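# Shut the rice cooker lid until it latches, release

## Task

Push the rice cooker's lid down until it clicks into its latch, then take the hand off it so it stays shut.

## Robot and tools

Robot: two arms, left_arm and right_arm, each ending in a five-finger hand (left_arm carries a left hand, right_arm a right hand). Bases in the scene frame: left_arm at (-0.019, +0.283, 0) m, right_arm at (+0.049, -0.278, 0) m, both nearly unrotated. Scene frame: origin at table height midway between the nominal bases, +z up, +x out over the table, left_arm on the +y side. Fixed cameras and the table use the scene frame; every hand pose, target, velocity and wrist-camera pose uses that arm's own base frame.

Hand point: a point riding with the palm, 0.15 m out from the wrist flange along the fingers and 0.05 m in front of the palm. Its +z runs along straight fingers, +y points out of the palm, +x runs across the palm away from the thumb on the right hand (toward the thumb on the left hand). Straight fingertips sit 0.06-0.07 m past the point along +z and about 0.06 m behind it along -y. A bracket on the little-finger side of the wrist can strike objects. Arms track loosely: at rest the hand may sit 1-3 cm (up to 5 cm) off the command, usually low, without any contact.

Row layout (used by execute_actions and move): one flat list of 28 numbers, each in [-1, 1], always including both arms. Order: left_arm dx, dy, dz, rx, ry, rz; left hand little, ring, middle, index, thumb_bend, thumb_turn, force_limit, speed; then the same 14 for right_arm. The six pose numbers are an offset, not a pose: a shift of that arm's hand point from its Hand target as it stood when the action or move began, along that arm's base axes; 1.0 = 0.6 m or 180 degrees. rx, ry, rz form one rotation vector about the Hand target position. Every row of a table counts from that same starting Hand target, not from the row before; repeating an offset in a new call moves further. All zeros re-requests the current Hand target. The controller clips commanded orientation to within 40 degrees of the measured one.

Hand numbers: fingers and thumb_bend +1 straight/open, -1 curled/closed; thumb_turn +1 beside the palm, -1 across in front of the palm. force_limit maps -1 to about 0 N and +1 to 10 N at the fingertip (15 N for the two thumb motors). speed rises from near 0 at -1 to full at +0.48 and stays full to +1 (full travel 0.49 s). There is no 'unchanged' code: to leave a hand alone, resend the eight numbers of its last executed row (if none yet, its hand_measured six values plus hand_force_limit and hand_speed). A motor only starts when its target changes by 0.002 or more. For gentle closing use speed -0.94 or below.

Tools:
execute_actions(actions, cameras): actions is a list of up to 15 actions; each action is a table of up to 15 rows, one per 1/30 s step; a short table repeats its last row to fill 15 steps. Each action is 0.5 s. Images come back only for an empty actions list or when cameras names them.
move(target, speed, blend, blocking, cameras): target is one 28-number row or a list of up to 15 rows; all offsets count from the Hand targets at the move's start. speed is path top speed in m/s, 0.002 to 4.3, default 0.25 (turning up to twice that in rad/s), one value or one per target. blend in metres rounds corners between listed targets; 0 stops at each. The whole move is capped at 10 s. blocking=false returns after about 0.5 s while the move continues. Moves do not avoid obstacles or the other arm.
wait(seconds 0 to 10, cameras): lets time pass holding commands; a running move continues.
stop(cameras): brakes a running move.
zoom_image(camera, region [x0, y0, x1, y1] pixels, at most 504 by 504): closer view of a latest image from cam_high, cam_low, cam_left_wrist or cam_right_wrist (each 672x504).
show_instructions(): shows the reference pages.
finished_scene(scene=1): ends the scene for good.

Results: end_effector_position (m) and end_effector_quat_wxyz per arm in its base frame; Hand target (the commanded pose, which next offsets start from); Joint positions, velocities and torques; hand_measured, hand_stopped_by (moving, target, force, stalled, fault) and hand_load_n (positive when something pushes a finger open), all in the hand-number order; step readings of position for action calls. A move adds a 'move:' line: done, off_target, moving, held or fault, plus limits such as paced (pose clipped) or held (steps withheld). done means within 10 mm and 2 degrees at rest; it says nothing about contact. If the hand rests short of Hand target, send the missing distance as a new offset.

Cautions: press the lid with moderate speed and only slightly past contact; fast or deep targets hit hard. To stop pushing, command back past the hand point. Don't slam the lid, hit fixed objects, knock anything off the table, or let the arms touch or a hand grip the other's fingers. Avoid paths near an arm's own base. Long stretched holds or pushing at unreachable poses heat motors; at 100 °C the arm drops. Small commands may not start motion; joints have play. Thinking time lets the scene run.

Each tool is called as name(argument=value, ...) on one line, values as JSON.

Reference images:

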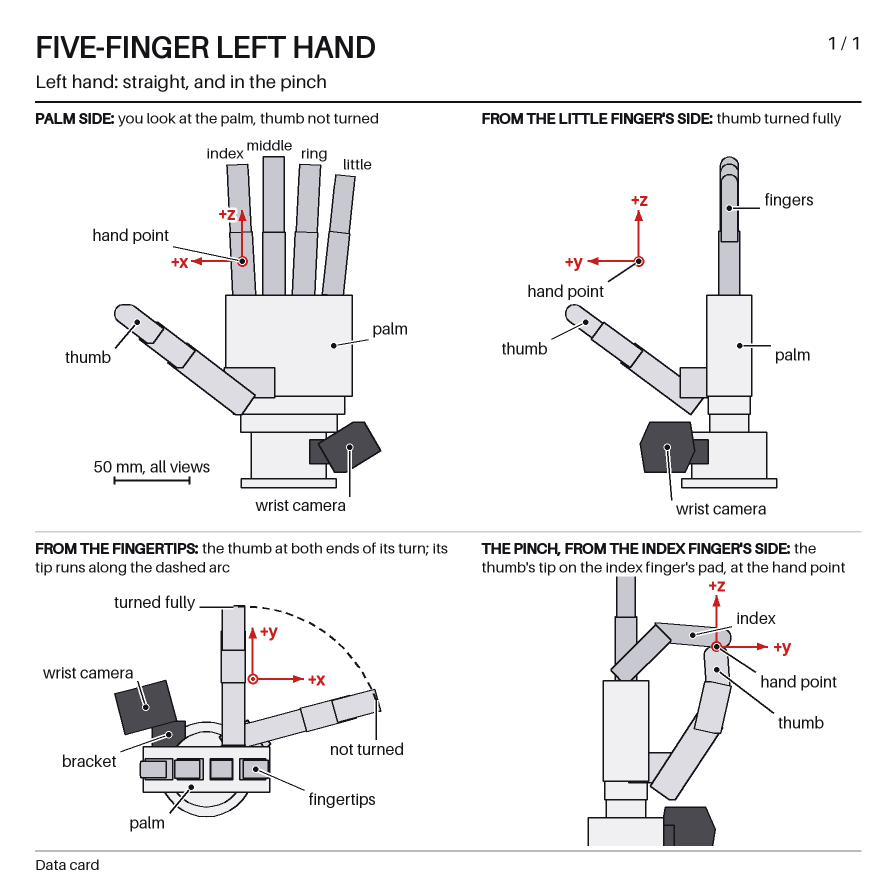

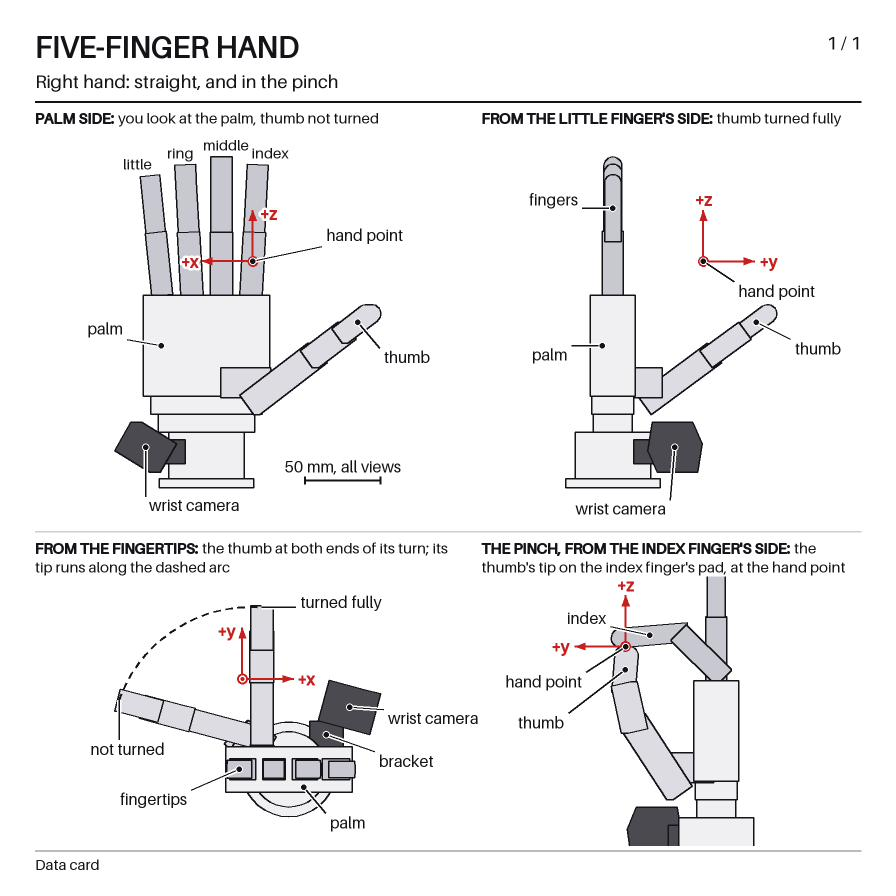

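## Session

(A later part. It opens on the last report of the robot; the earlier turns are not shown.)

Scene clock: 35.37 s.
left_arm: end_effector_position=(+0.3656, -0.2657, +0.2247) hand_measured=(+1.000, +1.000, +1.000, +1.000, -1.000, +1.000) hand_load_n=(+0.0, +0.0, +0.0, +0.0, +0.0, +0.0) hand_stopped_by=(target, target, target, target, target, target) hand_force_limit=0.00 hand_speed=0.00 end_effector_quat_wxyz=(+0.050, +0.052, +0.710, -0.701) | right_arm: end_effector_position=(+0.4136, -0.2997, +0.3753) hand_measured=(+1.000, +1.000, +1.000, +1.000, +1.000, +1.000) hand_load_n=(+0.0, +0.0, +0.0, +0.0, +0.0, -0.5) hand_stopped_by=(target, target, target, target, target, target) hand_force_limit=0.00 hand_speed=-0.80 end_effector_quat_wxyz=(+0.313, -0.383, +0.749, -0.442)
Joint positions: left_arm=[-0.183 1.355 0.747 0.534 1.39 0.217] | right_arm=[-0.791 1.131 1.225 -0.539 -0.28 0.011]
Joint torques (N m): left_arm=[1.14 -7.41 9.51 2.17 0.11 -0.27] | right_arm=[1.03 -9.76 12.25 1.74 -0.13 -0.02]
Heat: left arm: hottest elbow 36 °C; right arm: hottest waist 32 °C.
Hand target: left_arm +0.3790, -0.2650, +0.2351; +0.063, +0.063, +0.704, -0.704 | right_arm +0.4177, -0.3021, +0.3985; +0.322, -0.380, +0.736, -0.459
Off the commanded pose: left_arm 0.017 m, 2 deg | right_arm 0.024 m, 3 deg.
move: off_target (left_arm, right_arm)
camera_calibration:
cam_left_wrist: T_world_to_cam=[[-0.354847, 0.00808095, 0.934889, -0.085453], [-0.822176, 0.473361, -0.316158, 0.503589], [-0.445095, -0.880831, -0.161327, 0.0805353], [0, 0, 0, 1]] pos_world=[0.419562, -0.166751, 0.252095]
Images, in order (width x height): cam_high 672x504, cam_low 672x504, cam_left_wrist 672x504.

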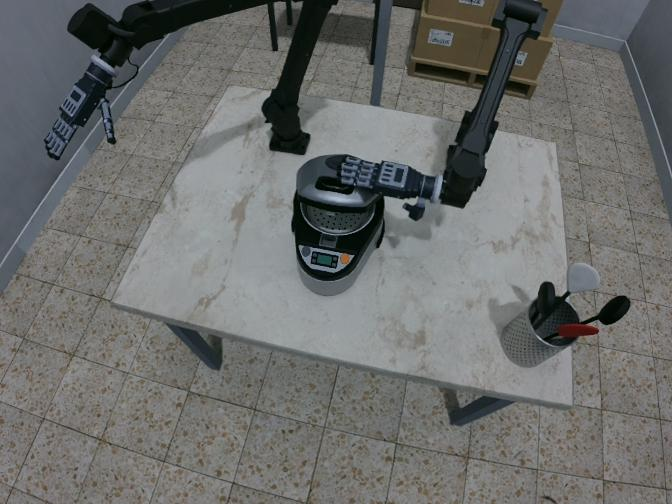

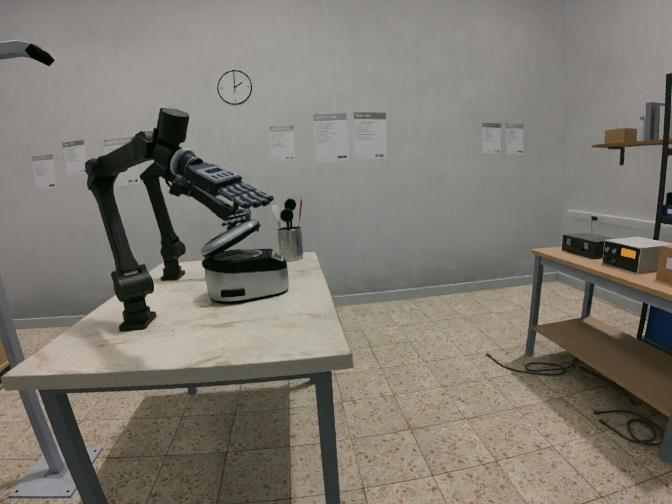

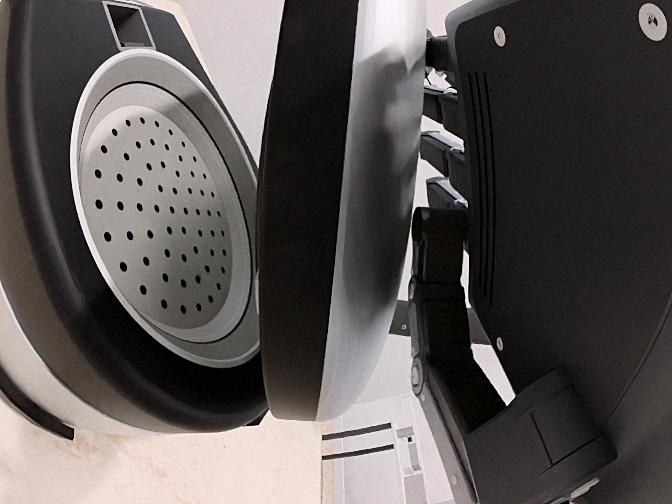

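move(target=[0.0433,0.0367,-0.0635,0,0.06,0,1,1,1,1,-1,1,0,0,0,0,0,0,0,0,1,1,1,1,1,1,0,-0.8], speed=0.1, cameras=["cam_high","cam_low","cam_left_wrist"])

zoom_image(camera="cam_high", region=[270, 130, 460, 310])

zoom_image(camera="cam_low", region=[160, 160, 320, 320])

Scene clock: 38.17 s.
left_arm: end_effector_position=(+0.3901, -0.2452, +0.1889) hand_measured=(+1.000, +1.000, +1.000, +1.000, -1.000, +1.000) hand_load_n=(+0.0, +0.0, +0.0, +0.0, +0.0, +0.0) hand_stopped_by=(target, target, target, target, target, target) hand_force_limit=0.00 hand_speed=0.00 end_effector_quat_wxyz=(-0.012, -0.007, +0.711, -0.703) | right_arm: end_effector_position=(+0.4136, -0.2997, +0.3753) hand_measured=(+1.000, +1.000, +1.000, +1.000, +1.000, +1.000) hand_load_n=(+0.0, -0.5, +0.0, +0.0, +0.0, +0.0) hand_stopped_by=(target, target, target, target, target, target) hand_force_limit=0.00 hand_speed=-0.80 end_effector_quat_wxyz=(+0.313, -0.383, +0.749, -0.442)
Joint positions: left_arm=[-0.121 1.515 0.786 0.626 1.457 0.074] | right_arm=[-0.791 1.131 1.225 -0.539 -0.28 0.011]
Joint torques (N m): left_arm=[1.32 -8.82 9.05 2.03 0.09 -0.32] | right_arm=[1.14 -9.64 12.23 1.78 -0.12 -0.02]
Heat: left arm: hottest elbow 36 °C; right arm: hottest waist 32 °C.
Hand target: left_arm +0.4049, -0.2430, +0.1971; -0.003, -0.003, +0.707, -0.707 | right_arm +0.4177, -0.3021, +0.3985; +0.322, -0.380, +0.736, -0.459
Off the commanded pose: left_arm 0.017 m, 1 deg | right_arm 0.024 m, 3 deg.
move: off_target (left_arm, right_arm)
camera_calibration:
cam_left_wrist: T_world_to_cam=[[-0.189821, 0.00966053, 0.981771, -0.116297], [-0.862794, 0.475579, -0.171496, 0.49171], [-0.468567, -0.87962, -0.0819396, 0.0981954], [0, 0, 0, 1]] pos_world=[0.44818, -0.146349, 0.20655]
Images, in order (width x height): cam_high 672x504, cam_low 672x504, cam_left_wrist 672x504.

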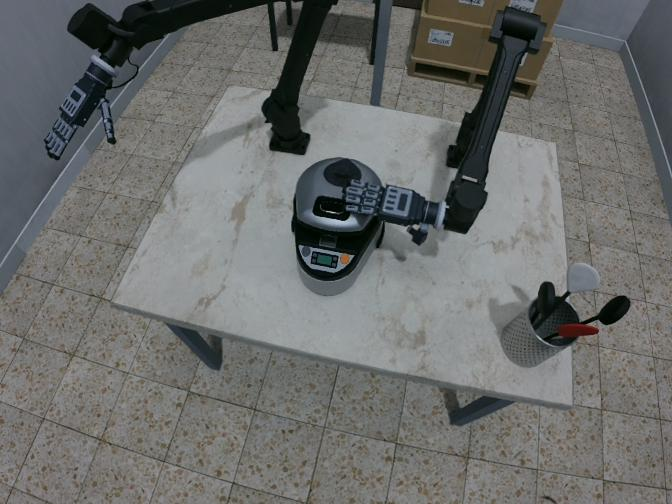

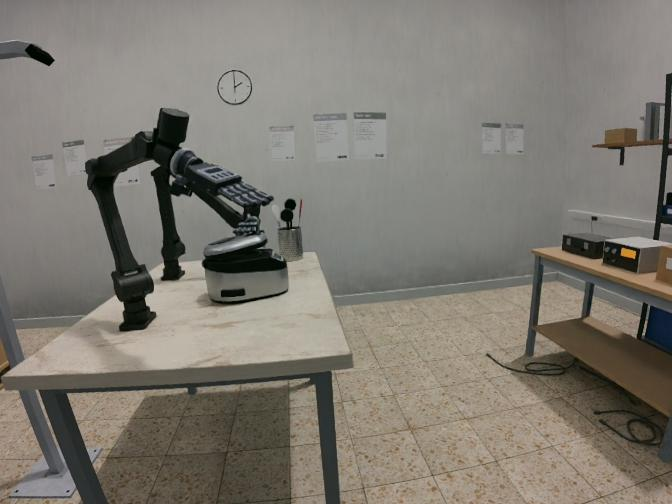

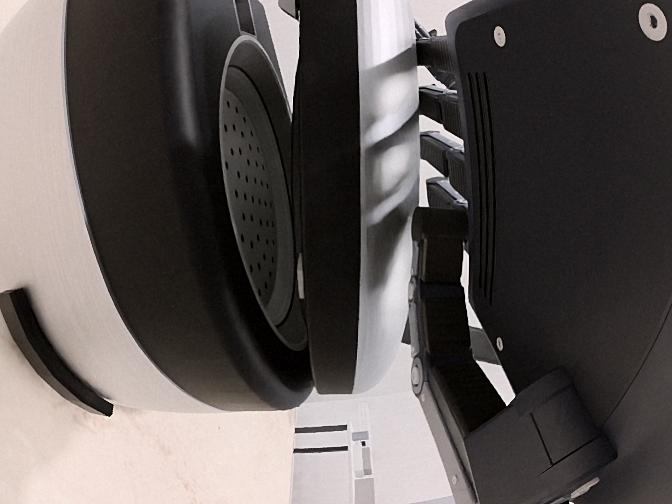

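Scaled by 2.653 from the camera's 672x504 image, which has a finer 960x720 frame.

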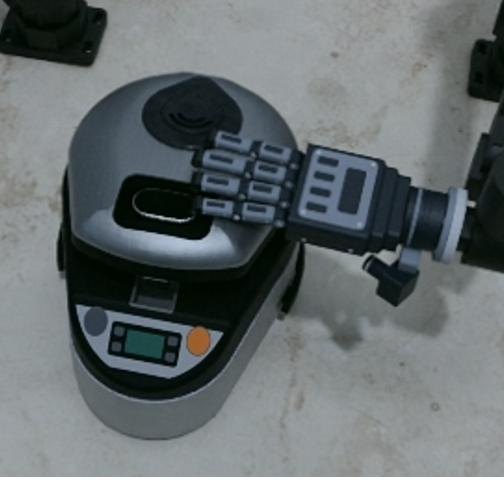

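Scaled by 3.150 from the camera's 672x504 image, which has a finer 960x720 frame.

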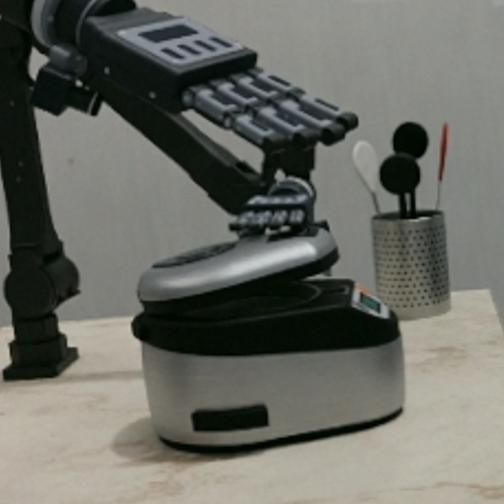

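move(target=[0.015,0.005,-0.055,0,0.02,0,1,1,1,1,-1,1,0,0,0,0,0,0,0,0,1,1,1,1,1,1,0,-0.8], speed=0.07, cameras=["cam_high","cam_low","cam_left_wrist"])

zoom_image(camera="cam_low", region=[160, 160, 320, 320])

zoom_image(camera="cam_high", region=[270, 130, 460, 310])

Scene clock: 41.93 s.
left_arm: end_effector_position=(+0.4000, -0.2416, +0.1654) hand_measured=(+1.000, +1.000, +1.000, +1.000, -1.000, +1.000) hand_load_n=(+0.0, +0.0, +0.0, +0.0, +0.0, +0.0) hand_stopped_by=(target, target, target, target, target, target) hand_force_limit=0.00 hand_speed=0.00 end_effector_quat_wxyz=(-0.030, -0.017, +0.710, -0.703) | right_arm: end_effector_position=(+0.4136, -0.2997, +0.3753) hand_measured=(+1.000, +1.000, +1.000, +1.000, +1.000, +1.000) hand_load_n=(+0.0, +0.0, +0.0, +0.0, +0.0, -0.5) hand_stopped_by=(target, target, target, target, target, target) hand_force_limit=0.00 hand_speed=-0.80 end_effector_quat_wxyz=(+0.313, -0.383, +0.749, -0.442)
Joint positions: left_arm=[-0.109 1.603 0.8 0.709 1.48 0.027] | right_arm=[-0.791 1.131 1.225 -0.539 -0.28 0.011]
Joint torques (N m): left_arm=[1.14 -8.7 7.92 1.87 -0.12 -0.31] | right_arm=[0.85 -9.64 12.26 1.77 -0.12 -0.03]
Heat: left arm: hottest elbow 36 °C; right arm: hottest waist 32 °C.
Hand target: left_arm +0.4139, -0.2400, +0.1641; -0.026, -0.026, +0.707, -0.706 | right_arm +0.4177, -0.3021, +0.3985; +0.322, -0.380, +0.736, -0.459
Off the commanded pose: left_arm 0.014 m, 1 deg | right_arm 0.024 m, 3 deg.
move: off_target (left_arm, right_arm)
camera_calibration:
cam_left_wrist: T_world_to_cam=[[-0.150917, 0.0140529, 0.988447, -0.106949], [-0.863604, 0.484703, -0.138747, 0.4917], [-0.481052, -0.874566, -0.0610135, 0.106775], [0, 0, 0, 1]] pos_world=[0.459858, -0.143444, 0.18045]
Images, in order (width x height): cam_high 672x504, cam_low 672x504, cam_left_wrist 672x504.

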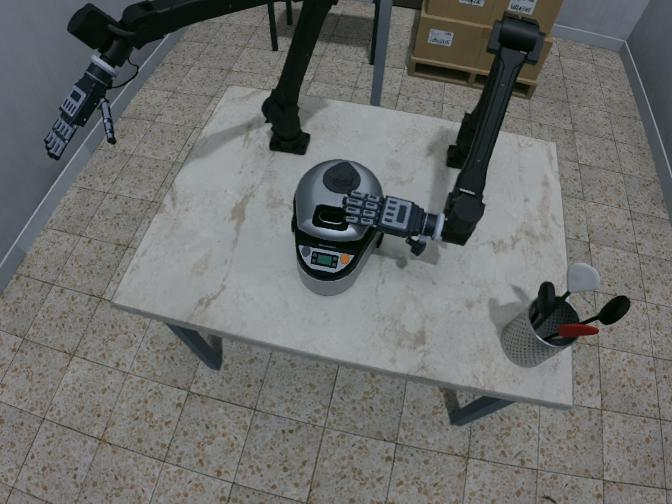

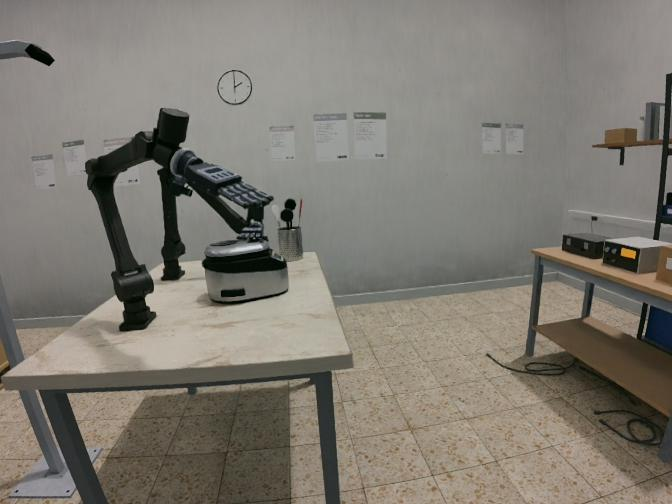

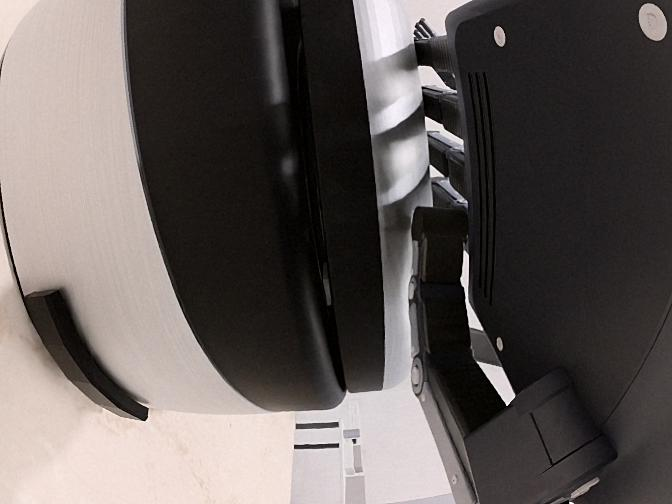

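Scaled by 3.150 from the camera's 672x504 image, which has a finer 960x720 frame.

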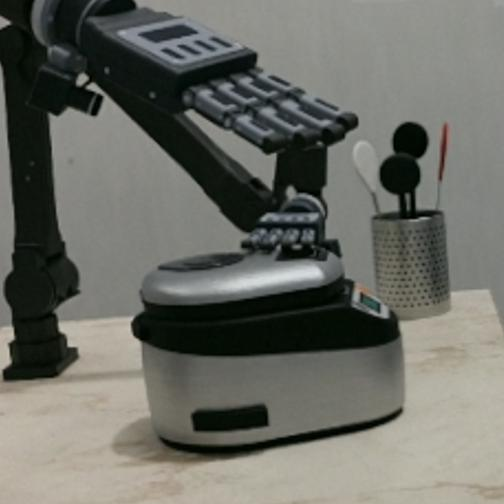

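Scaled by 2.653 from the camera's 672x504 image, which has a finer 960x720 frame.

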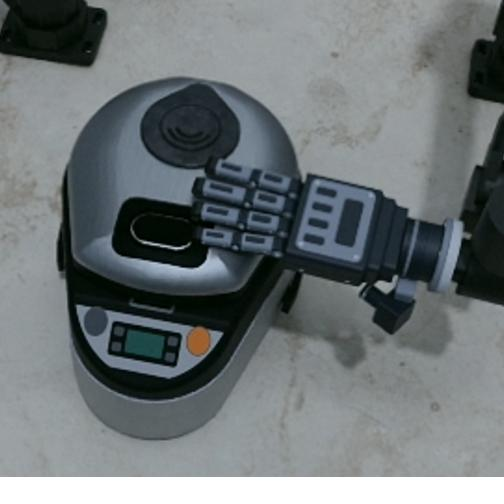

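move(target=[0.008,0.005,-0.045,0,0.01,0,1,1,1,1,-1,1,0,0,0,0,0,0,0,0,1,1,1,1,1,1,0,-0.8], speed=0.06, cameras=["cam_low","cam_high","cam_left_wrist"])

zoom_image(camera="cam_low", region=[180, 210, 310, 310])

zoom_image(camera="cam_high", region=[270, 130, 460, 310])

Scene clock: 43.23 s.
left_arm: end_effector_position=(+0.4063, -0.2392, +0.1568) hand_measured=(+1.000, +1.000, +1.000, +1.000, -1.000, +1.000) hand_load_n=(+0.5, +0.5, +0.0, +0.0, -1.5, +0.0) hand_stopped_by=(target, target, target, target, target, target) hand_force_limit=0.00 hand_speed=0.00 end_effector_quat_wxyz=(-0.023, +0.002, +0.708, -0.705) | right_arm: end_effector_position=(+0.4136, -0.2997, +0.3753) hand_measured=(+1.000, +1.000, +1.000, +1.000, +1.000, +1.000) hand_load_n=(+0.0, +0.0, +0.0, +0.0, +0.0, +0.0) hand_stopped_by=(target, target, target, target, target, target) hand_force_limit=0.00 hand_speed=-0.80 end_effector_quat_wxyz=(+0.313, -0.383, +0.749, -0.442)
Joint positions: left_arm=[-0.103 1.643 0.811 0.778 1.503 0.025] | right_arm=[-0.791 1.131 1.225 -0.539 -0.28 0.011]
Joint torques (N m): left_arm=[1.32 -6.36 6.84 1.29 -0.71 -0.42] | right_arm=[0.91 -9.64 12.3 1.83 -0.12 -0.03]
Heat: left arm: hottest elbow 36 °C; right arm: hottest waist 32 °C.
Hand target: left_arm +0.4188, -0.2369, +0.1370; -0.037, -0.037, +0.706, -0.706 | right_arm +0.4177, -0.3021, +0.3985; +0.322, -0.380, +0.736, -0.459
Off the commanded pose: left_arm 0.023 m, 5 deg | right_arm 0.024 m, 3 deg.
move: off_target (left_arm, right_arm)
camera_calibration:
cam_left_wrist: T_world_to_cam=[[-0.187759, 0.0226642, 0.981954, -0.0795684], [-0.849637, 0.497854, -0.173949, 0.497728], [-0.492812, -0.866965, -0.0742199, 0.120141], [0, 0, 0, 1]] pos_world=[0.467155, -0.141834, 0.173629]
Images, in order (width x height): cam_high 672x504, cam_low 672x504, cam_left_wrist 672x504.

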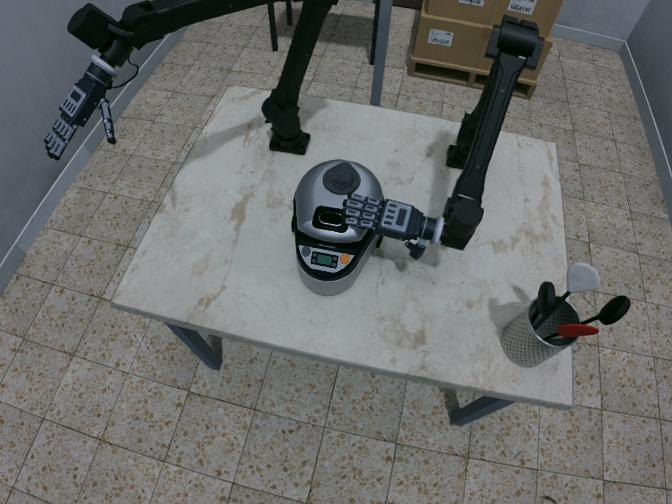

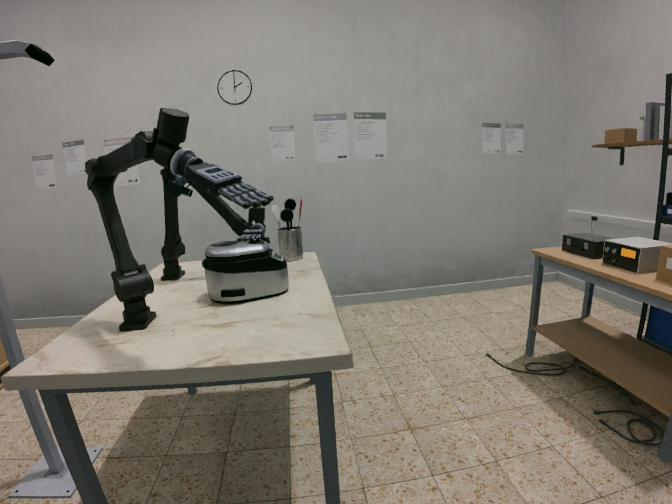

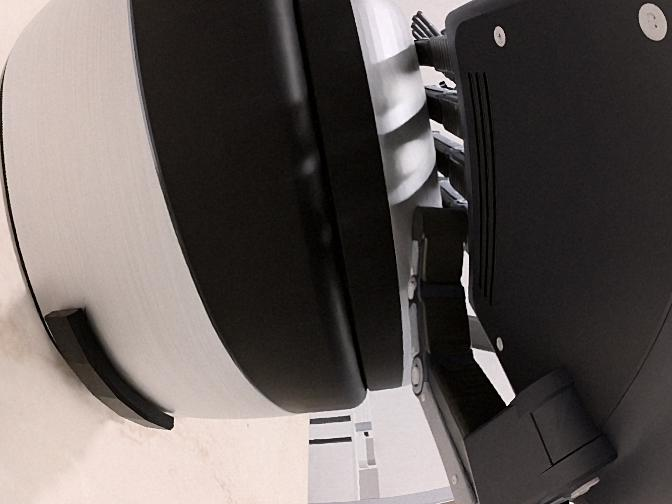

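Scaled by 3.877 from the camera's 672x504 image, which has a finer 960x720 frame.

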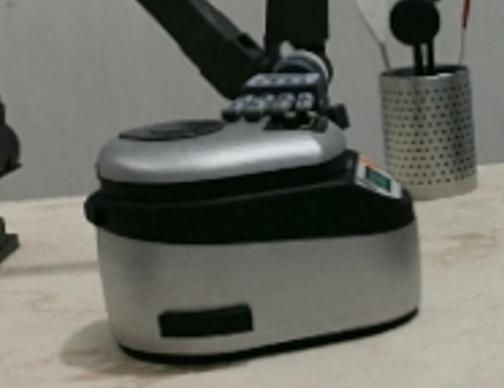

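Scaled by 2.653 from the camera's 672x504 image, which has a finer 960x720 frame.

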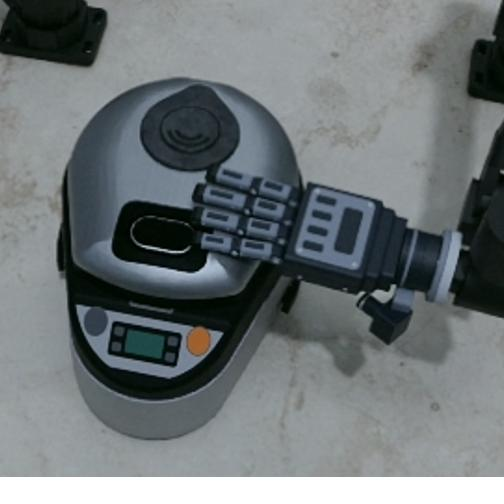

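move(target=[0.0,0.0,-0.05,0,0.0,0,1,1,1,1,-1,1,0,0,0,0,0,0,0,0,1,1,1,1,1,1,0,-0.8], speed=0.06, cameras=["cam_low","cam_high","cam_left_wrist"])

zoom_image(camera="cam_low", region=[180, 210, 310, 310])

zoom_image(camera="cam_high", region=[270, 130, 460, 310])

Scene clock: 44.70 s.
left_arm: end_effector_position=(+0.4091, -0.2390, +0.1541) hand_measured=(+1.000, +1.000, +1.000, +1.000, -1.000, +1.000) hand_load_n=(+0.0, +0.5, +0.5, +0.5, -1.5, +0.0) hand_stopped_by=(target, target, target, target, target, target) hand_force_limit=0.00 hand_speed=0.00 end_effector_quat_wxyz=(-0.014, +0.017, +0.706, -0.708) | right_arm: end_effector_position=(+0.4136, -0.2997, +0.3753) hand_measured=(+1.000, +1.000, +1.000, +1.000, +1.000, +1.000) hand_load_n=(+0.0, +0.0, +0.0, +0.0, +0.0, +0.0) hand_stopped_by=(target, target, target, target, target, target) hand_force_limit=0.00 hand_speed=-0.80 end_effector_quat_wxyz=(+0.313, -0.383, +0.749, -0.442)
Joint positions: left_arm=[-0.102 1.673 0.811 0.911 1.514 -0.045] | right_arm=[-0.791 1.131 1.225 -0.539 -0.28 0.011]
Joint torques (N m): left_arm=[1.32 -3.31 4.92 0.98 -1.14 -0.05] | right_arm=[0.91 -9.7 12.3 1.76 -0.12 -0.03]
Heat: left arm: hottest elbow 36 °C; right arm: hottest waist 32 °C.
Hand target: left_arm +0.4188, -0.2369, +0.1070; -0.037, -0.037, +0.706, -0.706 | right_arm +0.4177, -0.3021, +0.3985; +0.322, -0.380, +0.736, -0.459
Off the commanded pose: left_arm 0.048 m, 7 deg | right_arm 0.024 m, 3 deg.
move: off_target (left_arm, right_arm)
camera_calibration:
cam_left_wrist: T_world_to_cam=[[-0.219411, 0.0321061, 0.975104, -0.0600543], [-0.838663, 0.504468, -0.20532, 0.501541], [-0.498501, -0.862833, -0.0837598, 0.126166], [0, 0, 0, 1]] pos_world=[0.470341, -0.142223, 0.172103]
Images, in order (width x height): cam_high 672x504, cam_low 672x504, cam_left_wrist 672x504.

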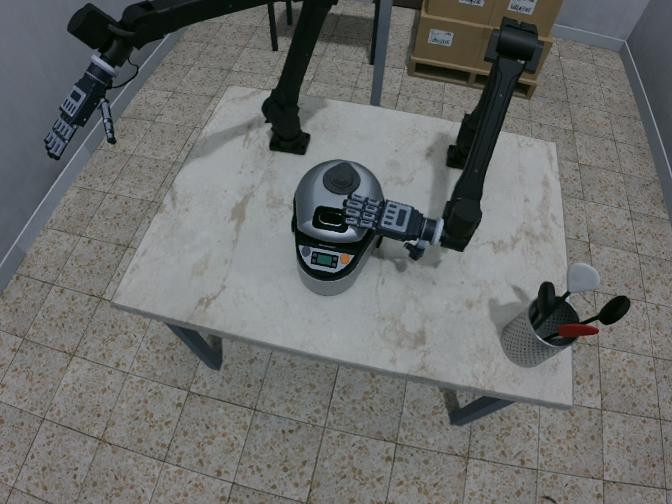

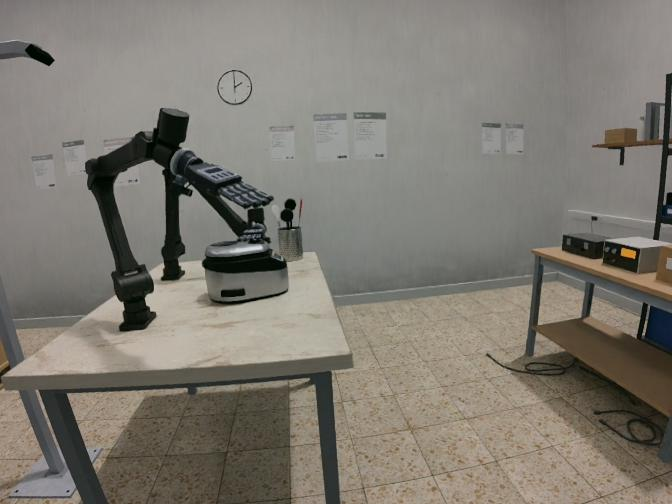

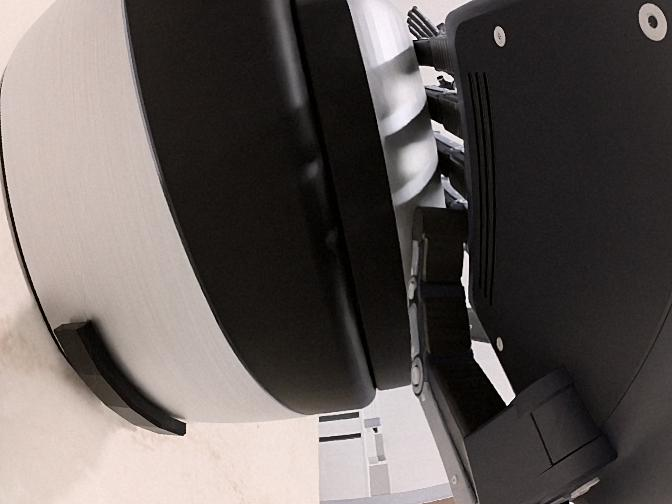

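Scaled by 3.877 from the camera's 672x504 image, which has a finer 960x720 frame.

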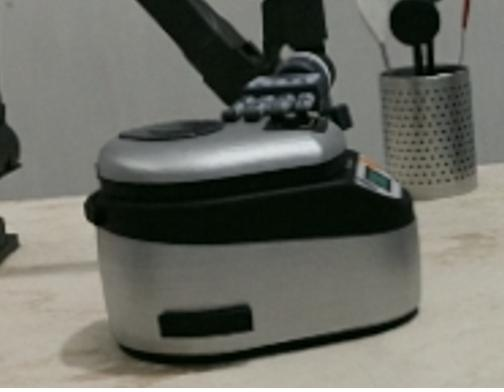

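Scaled by 2.653 from the camera's 672x504 image, which has a finer 960x720 frame.

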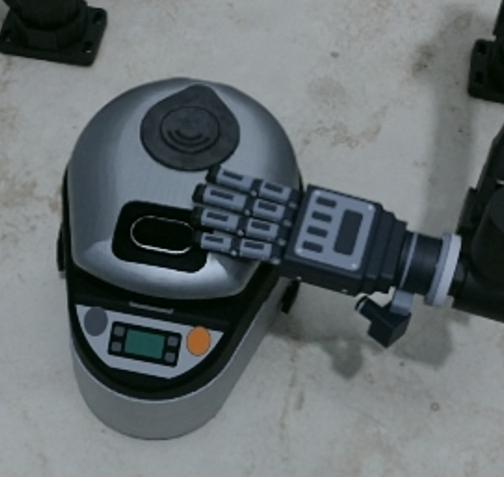

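move(target=[0.02,0.0,-0.06,0,0.03,0,1,1,1,1,-1,1,0,0,0,0,0,0,0,0,1,1,1,1,1,1,0,-0.8], speed=0.06, cameras=["cam_low","cam_high","cam_left_wrist"])

zoom_image(camera="cam_low", region=[180, 210, 310, 310])

zoom_image(camera="cam_high", region=[270, 130, 460, 310])

Scene clock: 46.57 s.
left_arm: end_effector_position=(+0.4139, -0.2358, +0.1484) hand_measured=(+1.000, +1.000, +1.000, +1.000, -1.000, +1.000) hand_load_n=(+0.0, +1.0, +1.0, +1.0, -0.5, +0.0) hand_stopped_by=(target, target, target, target, target, target) hand_force_limit=0.00 hand_speed=0.00 end_effector_quat_wxyz=(-0.030, +0.022, +0.706, -0.707) | right_arm: end_effector_position=(+0.4136, -0.2997, +0.3753) hand_measured=(+1.000, +1.000, +1.000, +1.000, +1.000, +1.000) hand_load_n=(+0.0, -0.5, +0.0, +0.0, +0.0, +0.0) hand_stopped_by=(target, target, target, target, target, target) hand_force_limit=0.00 hand_speed=-0.80 end_effector_quat_wxyz=(+0.313, -0.383, +0.749, -0.442)
Joint positions: left_arm=[-0.095 1.717 0.838 0.973 1.549 -0.105] | right_arm=[-0.791 1.131 1.225 -0.539 -0.28 0.011]
Joint torques (N m): left_arm=[1.38 1.26 4.59 0.43 -2.21 -0.06] | right_arm=[0.85 -9.58 12.26 1.74 -0.13 -0.01]
Heat: left arm: hottest elbow 36 °C; right arm: hottest waist 32 °C.
Hand target: left_arm +0.4308, -0.2370, +0.0710; -0.070, -0.070, +0.704, -0.703 | right_arm +0.4177, -0.3021, +0.3985; +0.322, -0.380, +0.736, -0.459
Off the commanded pose: left_arm 0.079 m, 12 deg | right_arm 0.024 m, 3 deg.
move: off_target (left_arm, right_arm)
camera_calibration:
cam_left_wrist: T_world_to_cam=[[-0.203286, 0.0365166, 0.978438, -0.0596777], [-0.826795, 0.528896, -0.191518, 0.501602], [-0.524486, -0.8479, -0.0773254, 0.144232], [0, 0, 0, 1]] pos_world=[0.478237, -0.140822, 0.16561]
Images, in order (width x height): cam_high 672x504, cam_low 672x504, cam_left_wrist 672x504.

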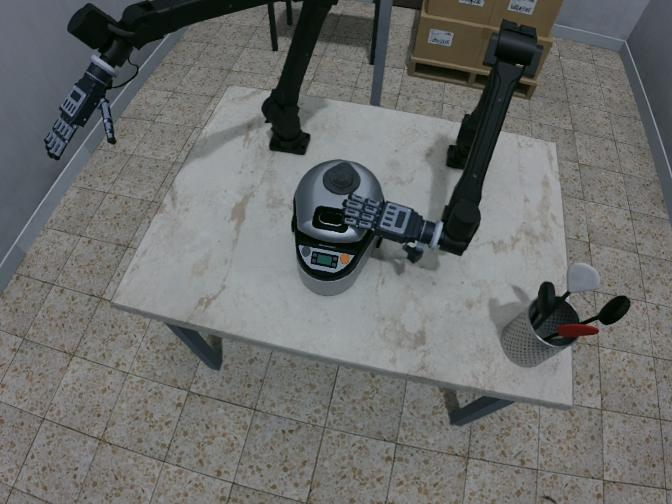

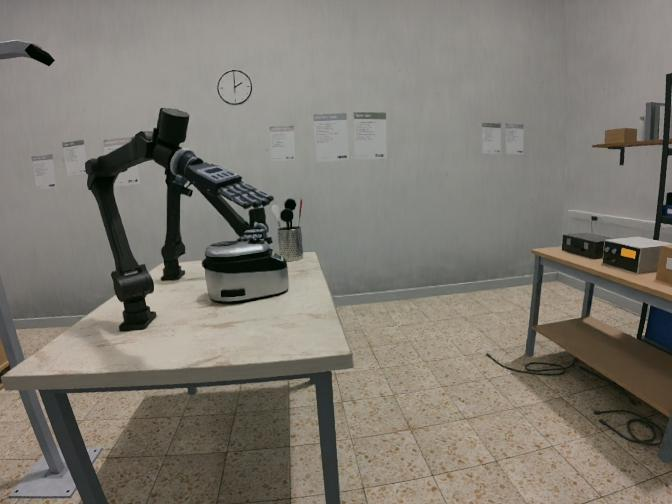

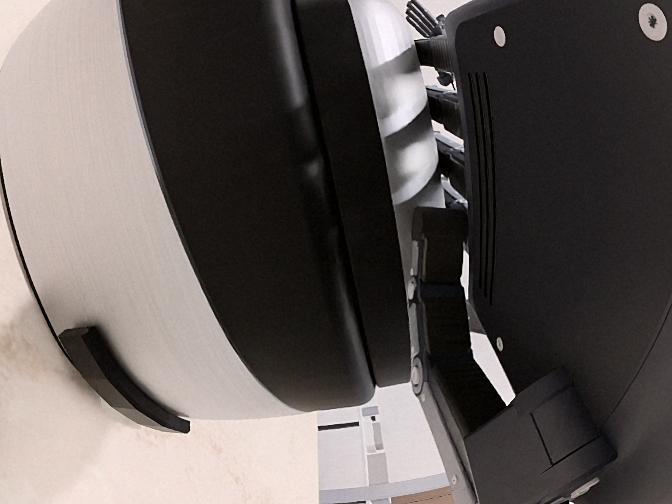

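Scaled by 3.877 from the camera's 672x504 image, which has a finer 960x720 frame.

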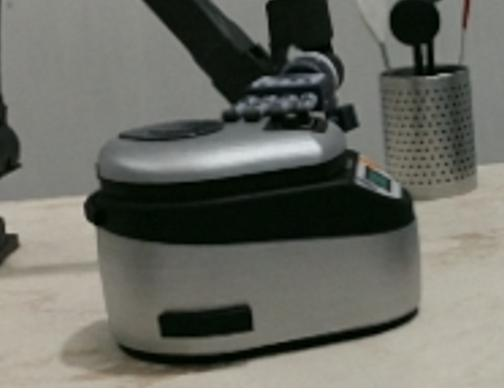

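Scaled by 2.653 from the camera's 672x504 image, which has a finer 960x720 frame.

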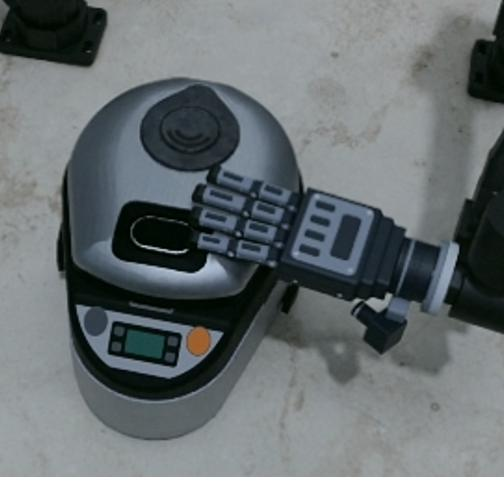

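zoom_image(camera="cam_left_wrist", region=[200, 0, 460, 420])

zoom_image(camera="cam_low", region=[200, 230, 295, 290])

Scaled by 1.200 from the camera's 672x504 image, which has a finer 960x720 frame.

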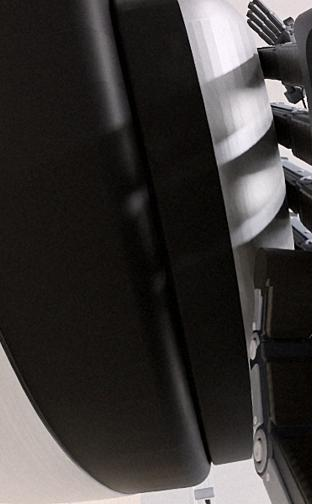

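Scaled by 5.305 from the camera's 672x504 image, which has a finer 960x720 frame.

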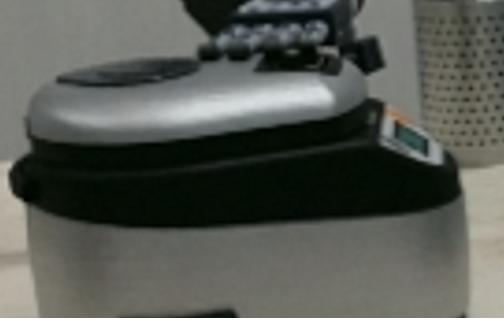

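move(target=[[-0.02,0.0,0.11,0,-0.02,0,1,1,1,1,-1,1,0,0,0,0,0,0,0,0,1,1,1,1,1,1,0,-0.8],[-0.03,0.0,0.20,0,-0.03,0,1,1,1,1,-1,1,0,0,0,0,0,0,0,0,1,1,1,1,1,1,0,-0.8]], speed=0.08, blend=[0.02,0], cameras=["cam_low","cam_high","cam_left_wrist"])

zoom_image(camera="cam_low", region=[180, 210, 310, 310])

zoom_image(camera="cam_high", region=[270, 130, 460, 310])

Scene clock: 49.47 s.
left_arm: end_effector_position=(+0.4103, -0.2374, +0.1820) hand_measured=(+1.000, +1.000, +1.000, +1.000, -1.000, +1.000) hand_load_n=(+0.0, -0.5, +0.0, +0.0, +0.0, +0.0) hand_stopped_by=(target, target, target, target, target, target) hand_force_limit=0.00 hand_speed=0.00 end_effector_quat_wxyz=(-0.050, -0.051, +0.705, -0.705) | right_arm: end_effector_position=(+0.4136, -0.2997, +0.3753) hand_measured=(+1.000, +1.000, +1.000, +1.000, +1.000, +1.000) hand_load_n=(+0.0, +0.0, +0.0, +0.0, +0.0, -0.5) hand_stopped_by=(target, target, target, target, target, target) hand_force_limit=0.00 hand_speed=-0.80 end_effector_quat_wxyz=(+0.313, -0.383, +0.749, -0.442)
Joint positions: left_arm=[-0.095 1.613 0.832 0.781 1.474 -0.144] | right_arm=[-0.791 1.131 1.225 -0.539 -0.28 0.011]
Joint torques (N m): left_arm=[0.5 -12.75 6.83 0.99 -0.09 -0.01] | right_arm=[1.08 -9.64 12.31 1.77 -0.13 -0.03]
Motor temperatures (°C): left_arm=[28 28 36 25 26 26] | right_arm=[32 26 29 25 23 24]
Heat: left arm: hottest elbow 36 °C; right arm: hottest waist 32 °C.
Hand target: left_arm +0.4128, -0.2370, +0.1911; -0.037, -0.037, +0.706, -0.706 | right_arm +0.4177, -0.3021, +0.3985; +0.322, -0.380, +0.736, -0.459
Off the commanded pose: left_arm 0.009 m, 2 deg | right_arm 0.024 m, 3 deg.
move: off_target (right_arm)
camera_calibration:
cam_left_wrist: T_world_to_cam=[[-0.0752182, 0.0194283, 0.996978, -0.153202], [-0.881955, 0.465229, -0.0756062, 0.492303], [-0.465292, -0.884977, -0.0178588, 0.0995741], [0, 0, 0, 1]] pos_world=[0.468997, -0.137937, 0.191738]
Images, in order (width x height): cam_high 672x504, cam_low 672x504, cam_left_wrist 672x504.

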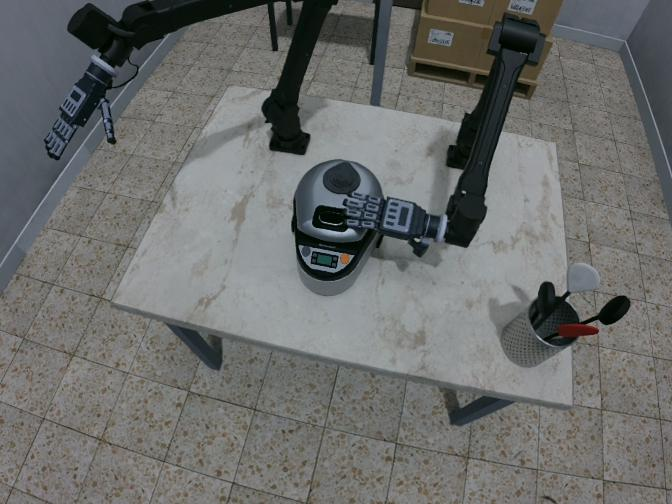

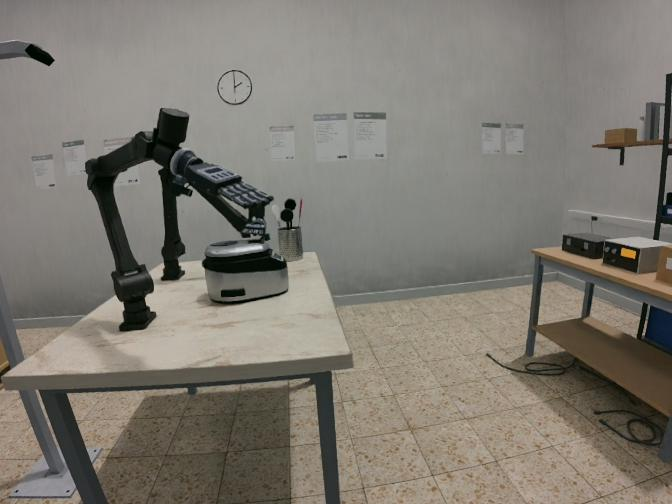

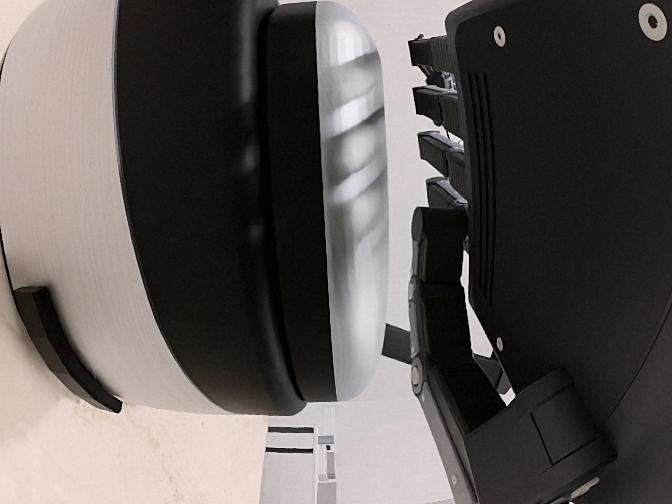

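Scaled by 3.877 from the camera's 672x504 image, which has a finer 960x720 frame.

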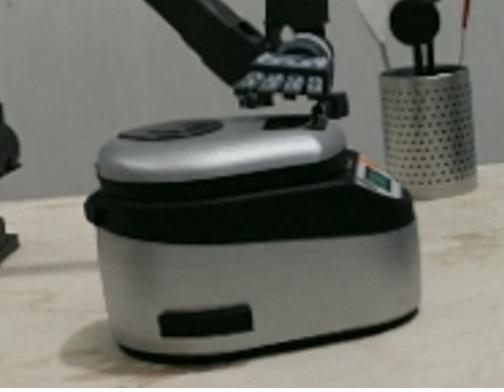

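Scaled by 2.653 from the camera's 672x504 image, which has a finer 960x720 frame.

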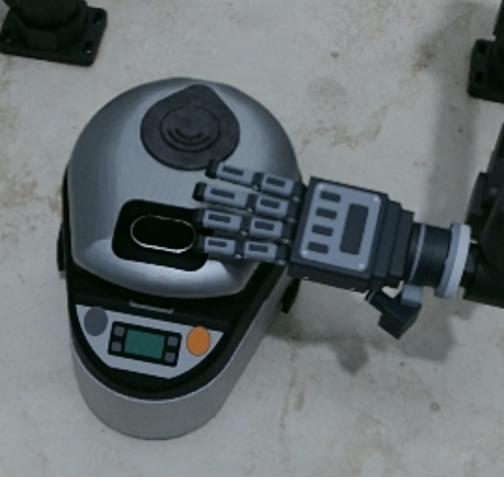

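zoom_image(camera="cam_left_wrist", region=[200, 0, 420, 420])

zoom_image(camera="cam_high", region=[290, 220, 360, 280])

zoom_image(camera="cam_low", region=[200, 230, 295, 290])

Scaled by 1.200 from the camera's 672x504 image, which has a finer 960x720 frame.

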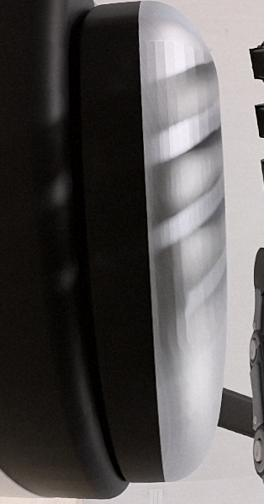

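Scaled by 7.200 from the camera's 672x504 image, which has a finer 960x720 frame.

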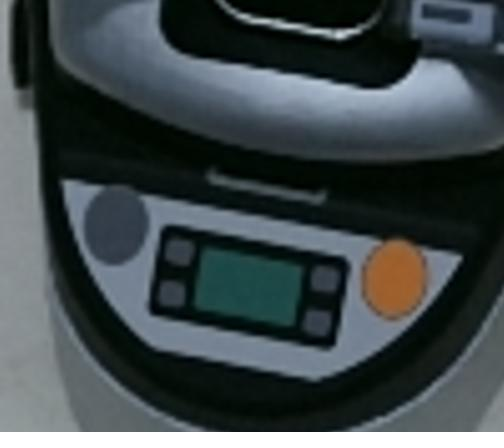

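Scaled by 5.305 from the camera's 672x504 image, which has a finer 960x720 frame.

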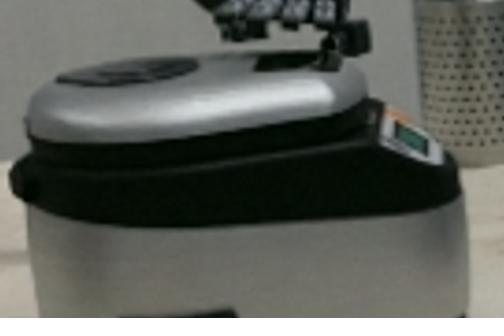

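zoom_image(camera="cam_left_wrist", region=[220, 0, 340, 120])

zoom_image(camera="cam_left_wrist", region=[220, 280, 360, 420])

Scaled by 4.200 from the camera's 672x504 image, which has a finer 960x720 frame.

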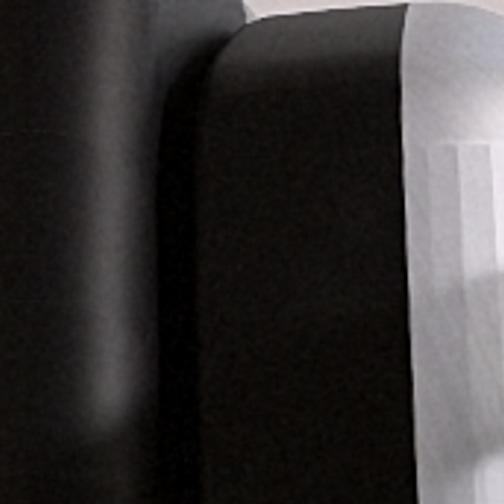

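Scaled by 3.600 from the camera's 672x504 image, which has a finer 960x720 frame.

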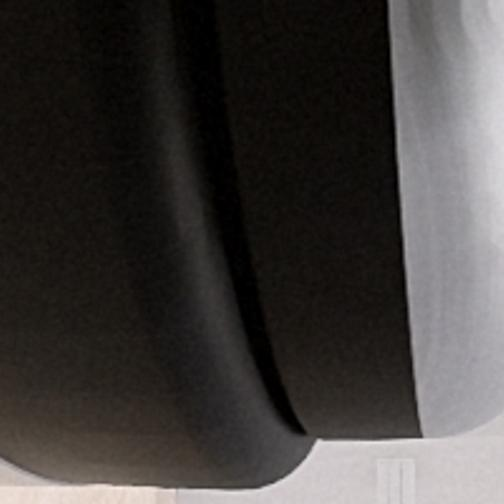

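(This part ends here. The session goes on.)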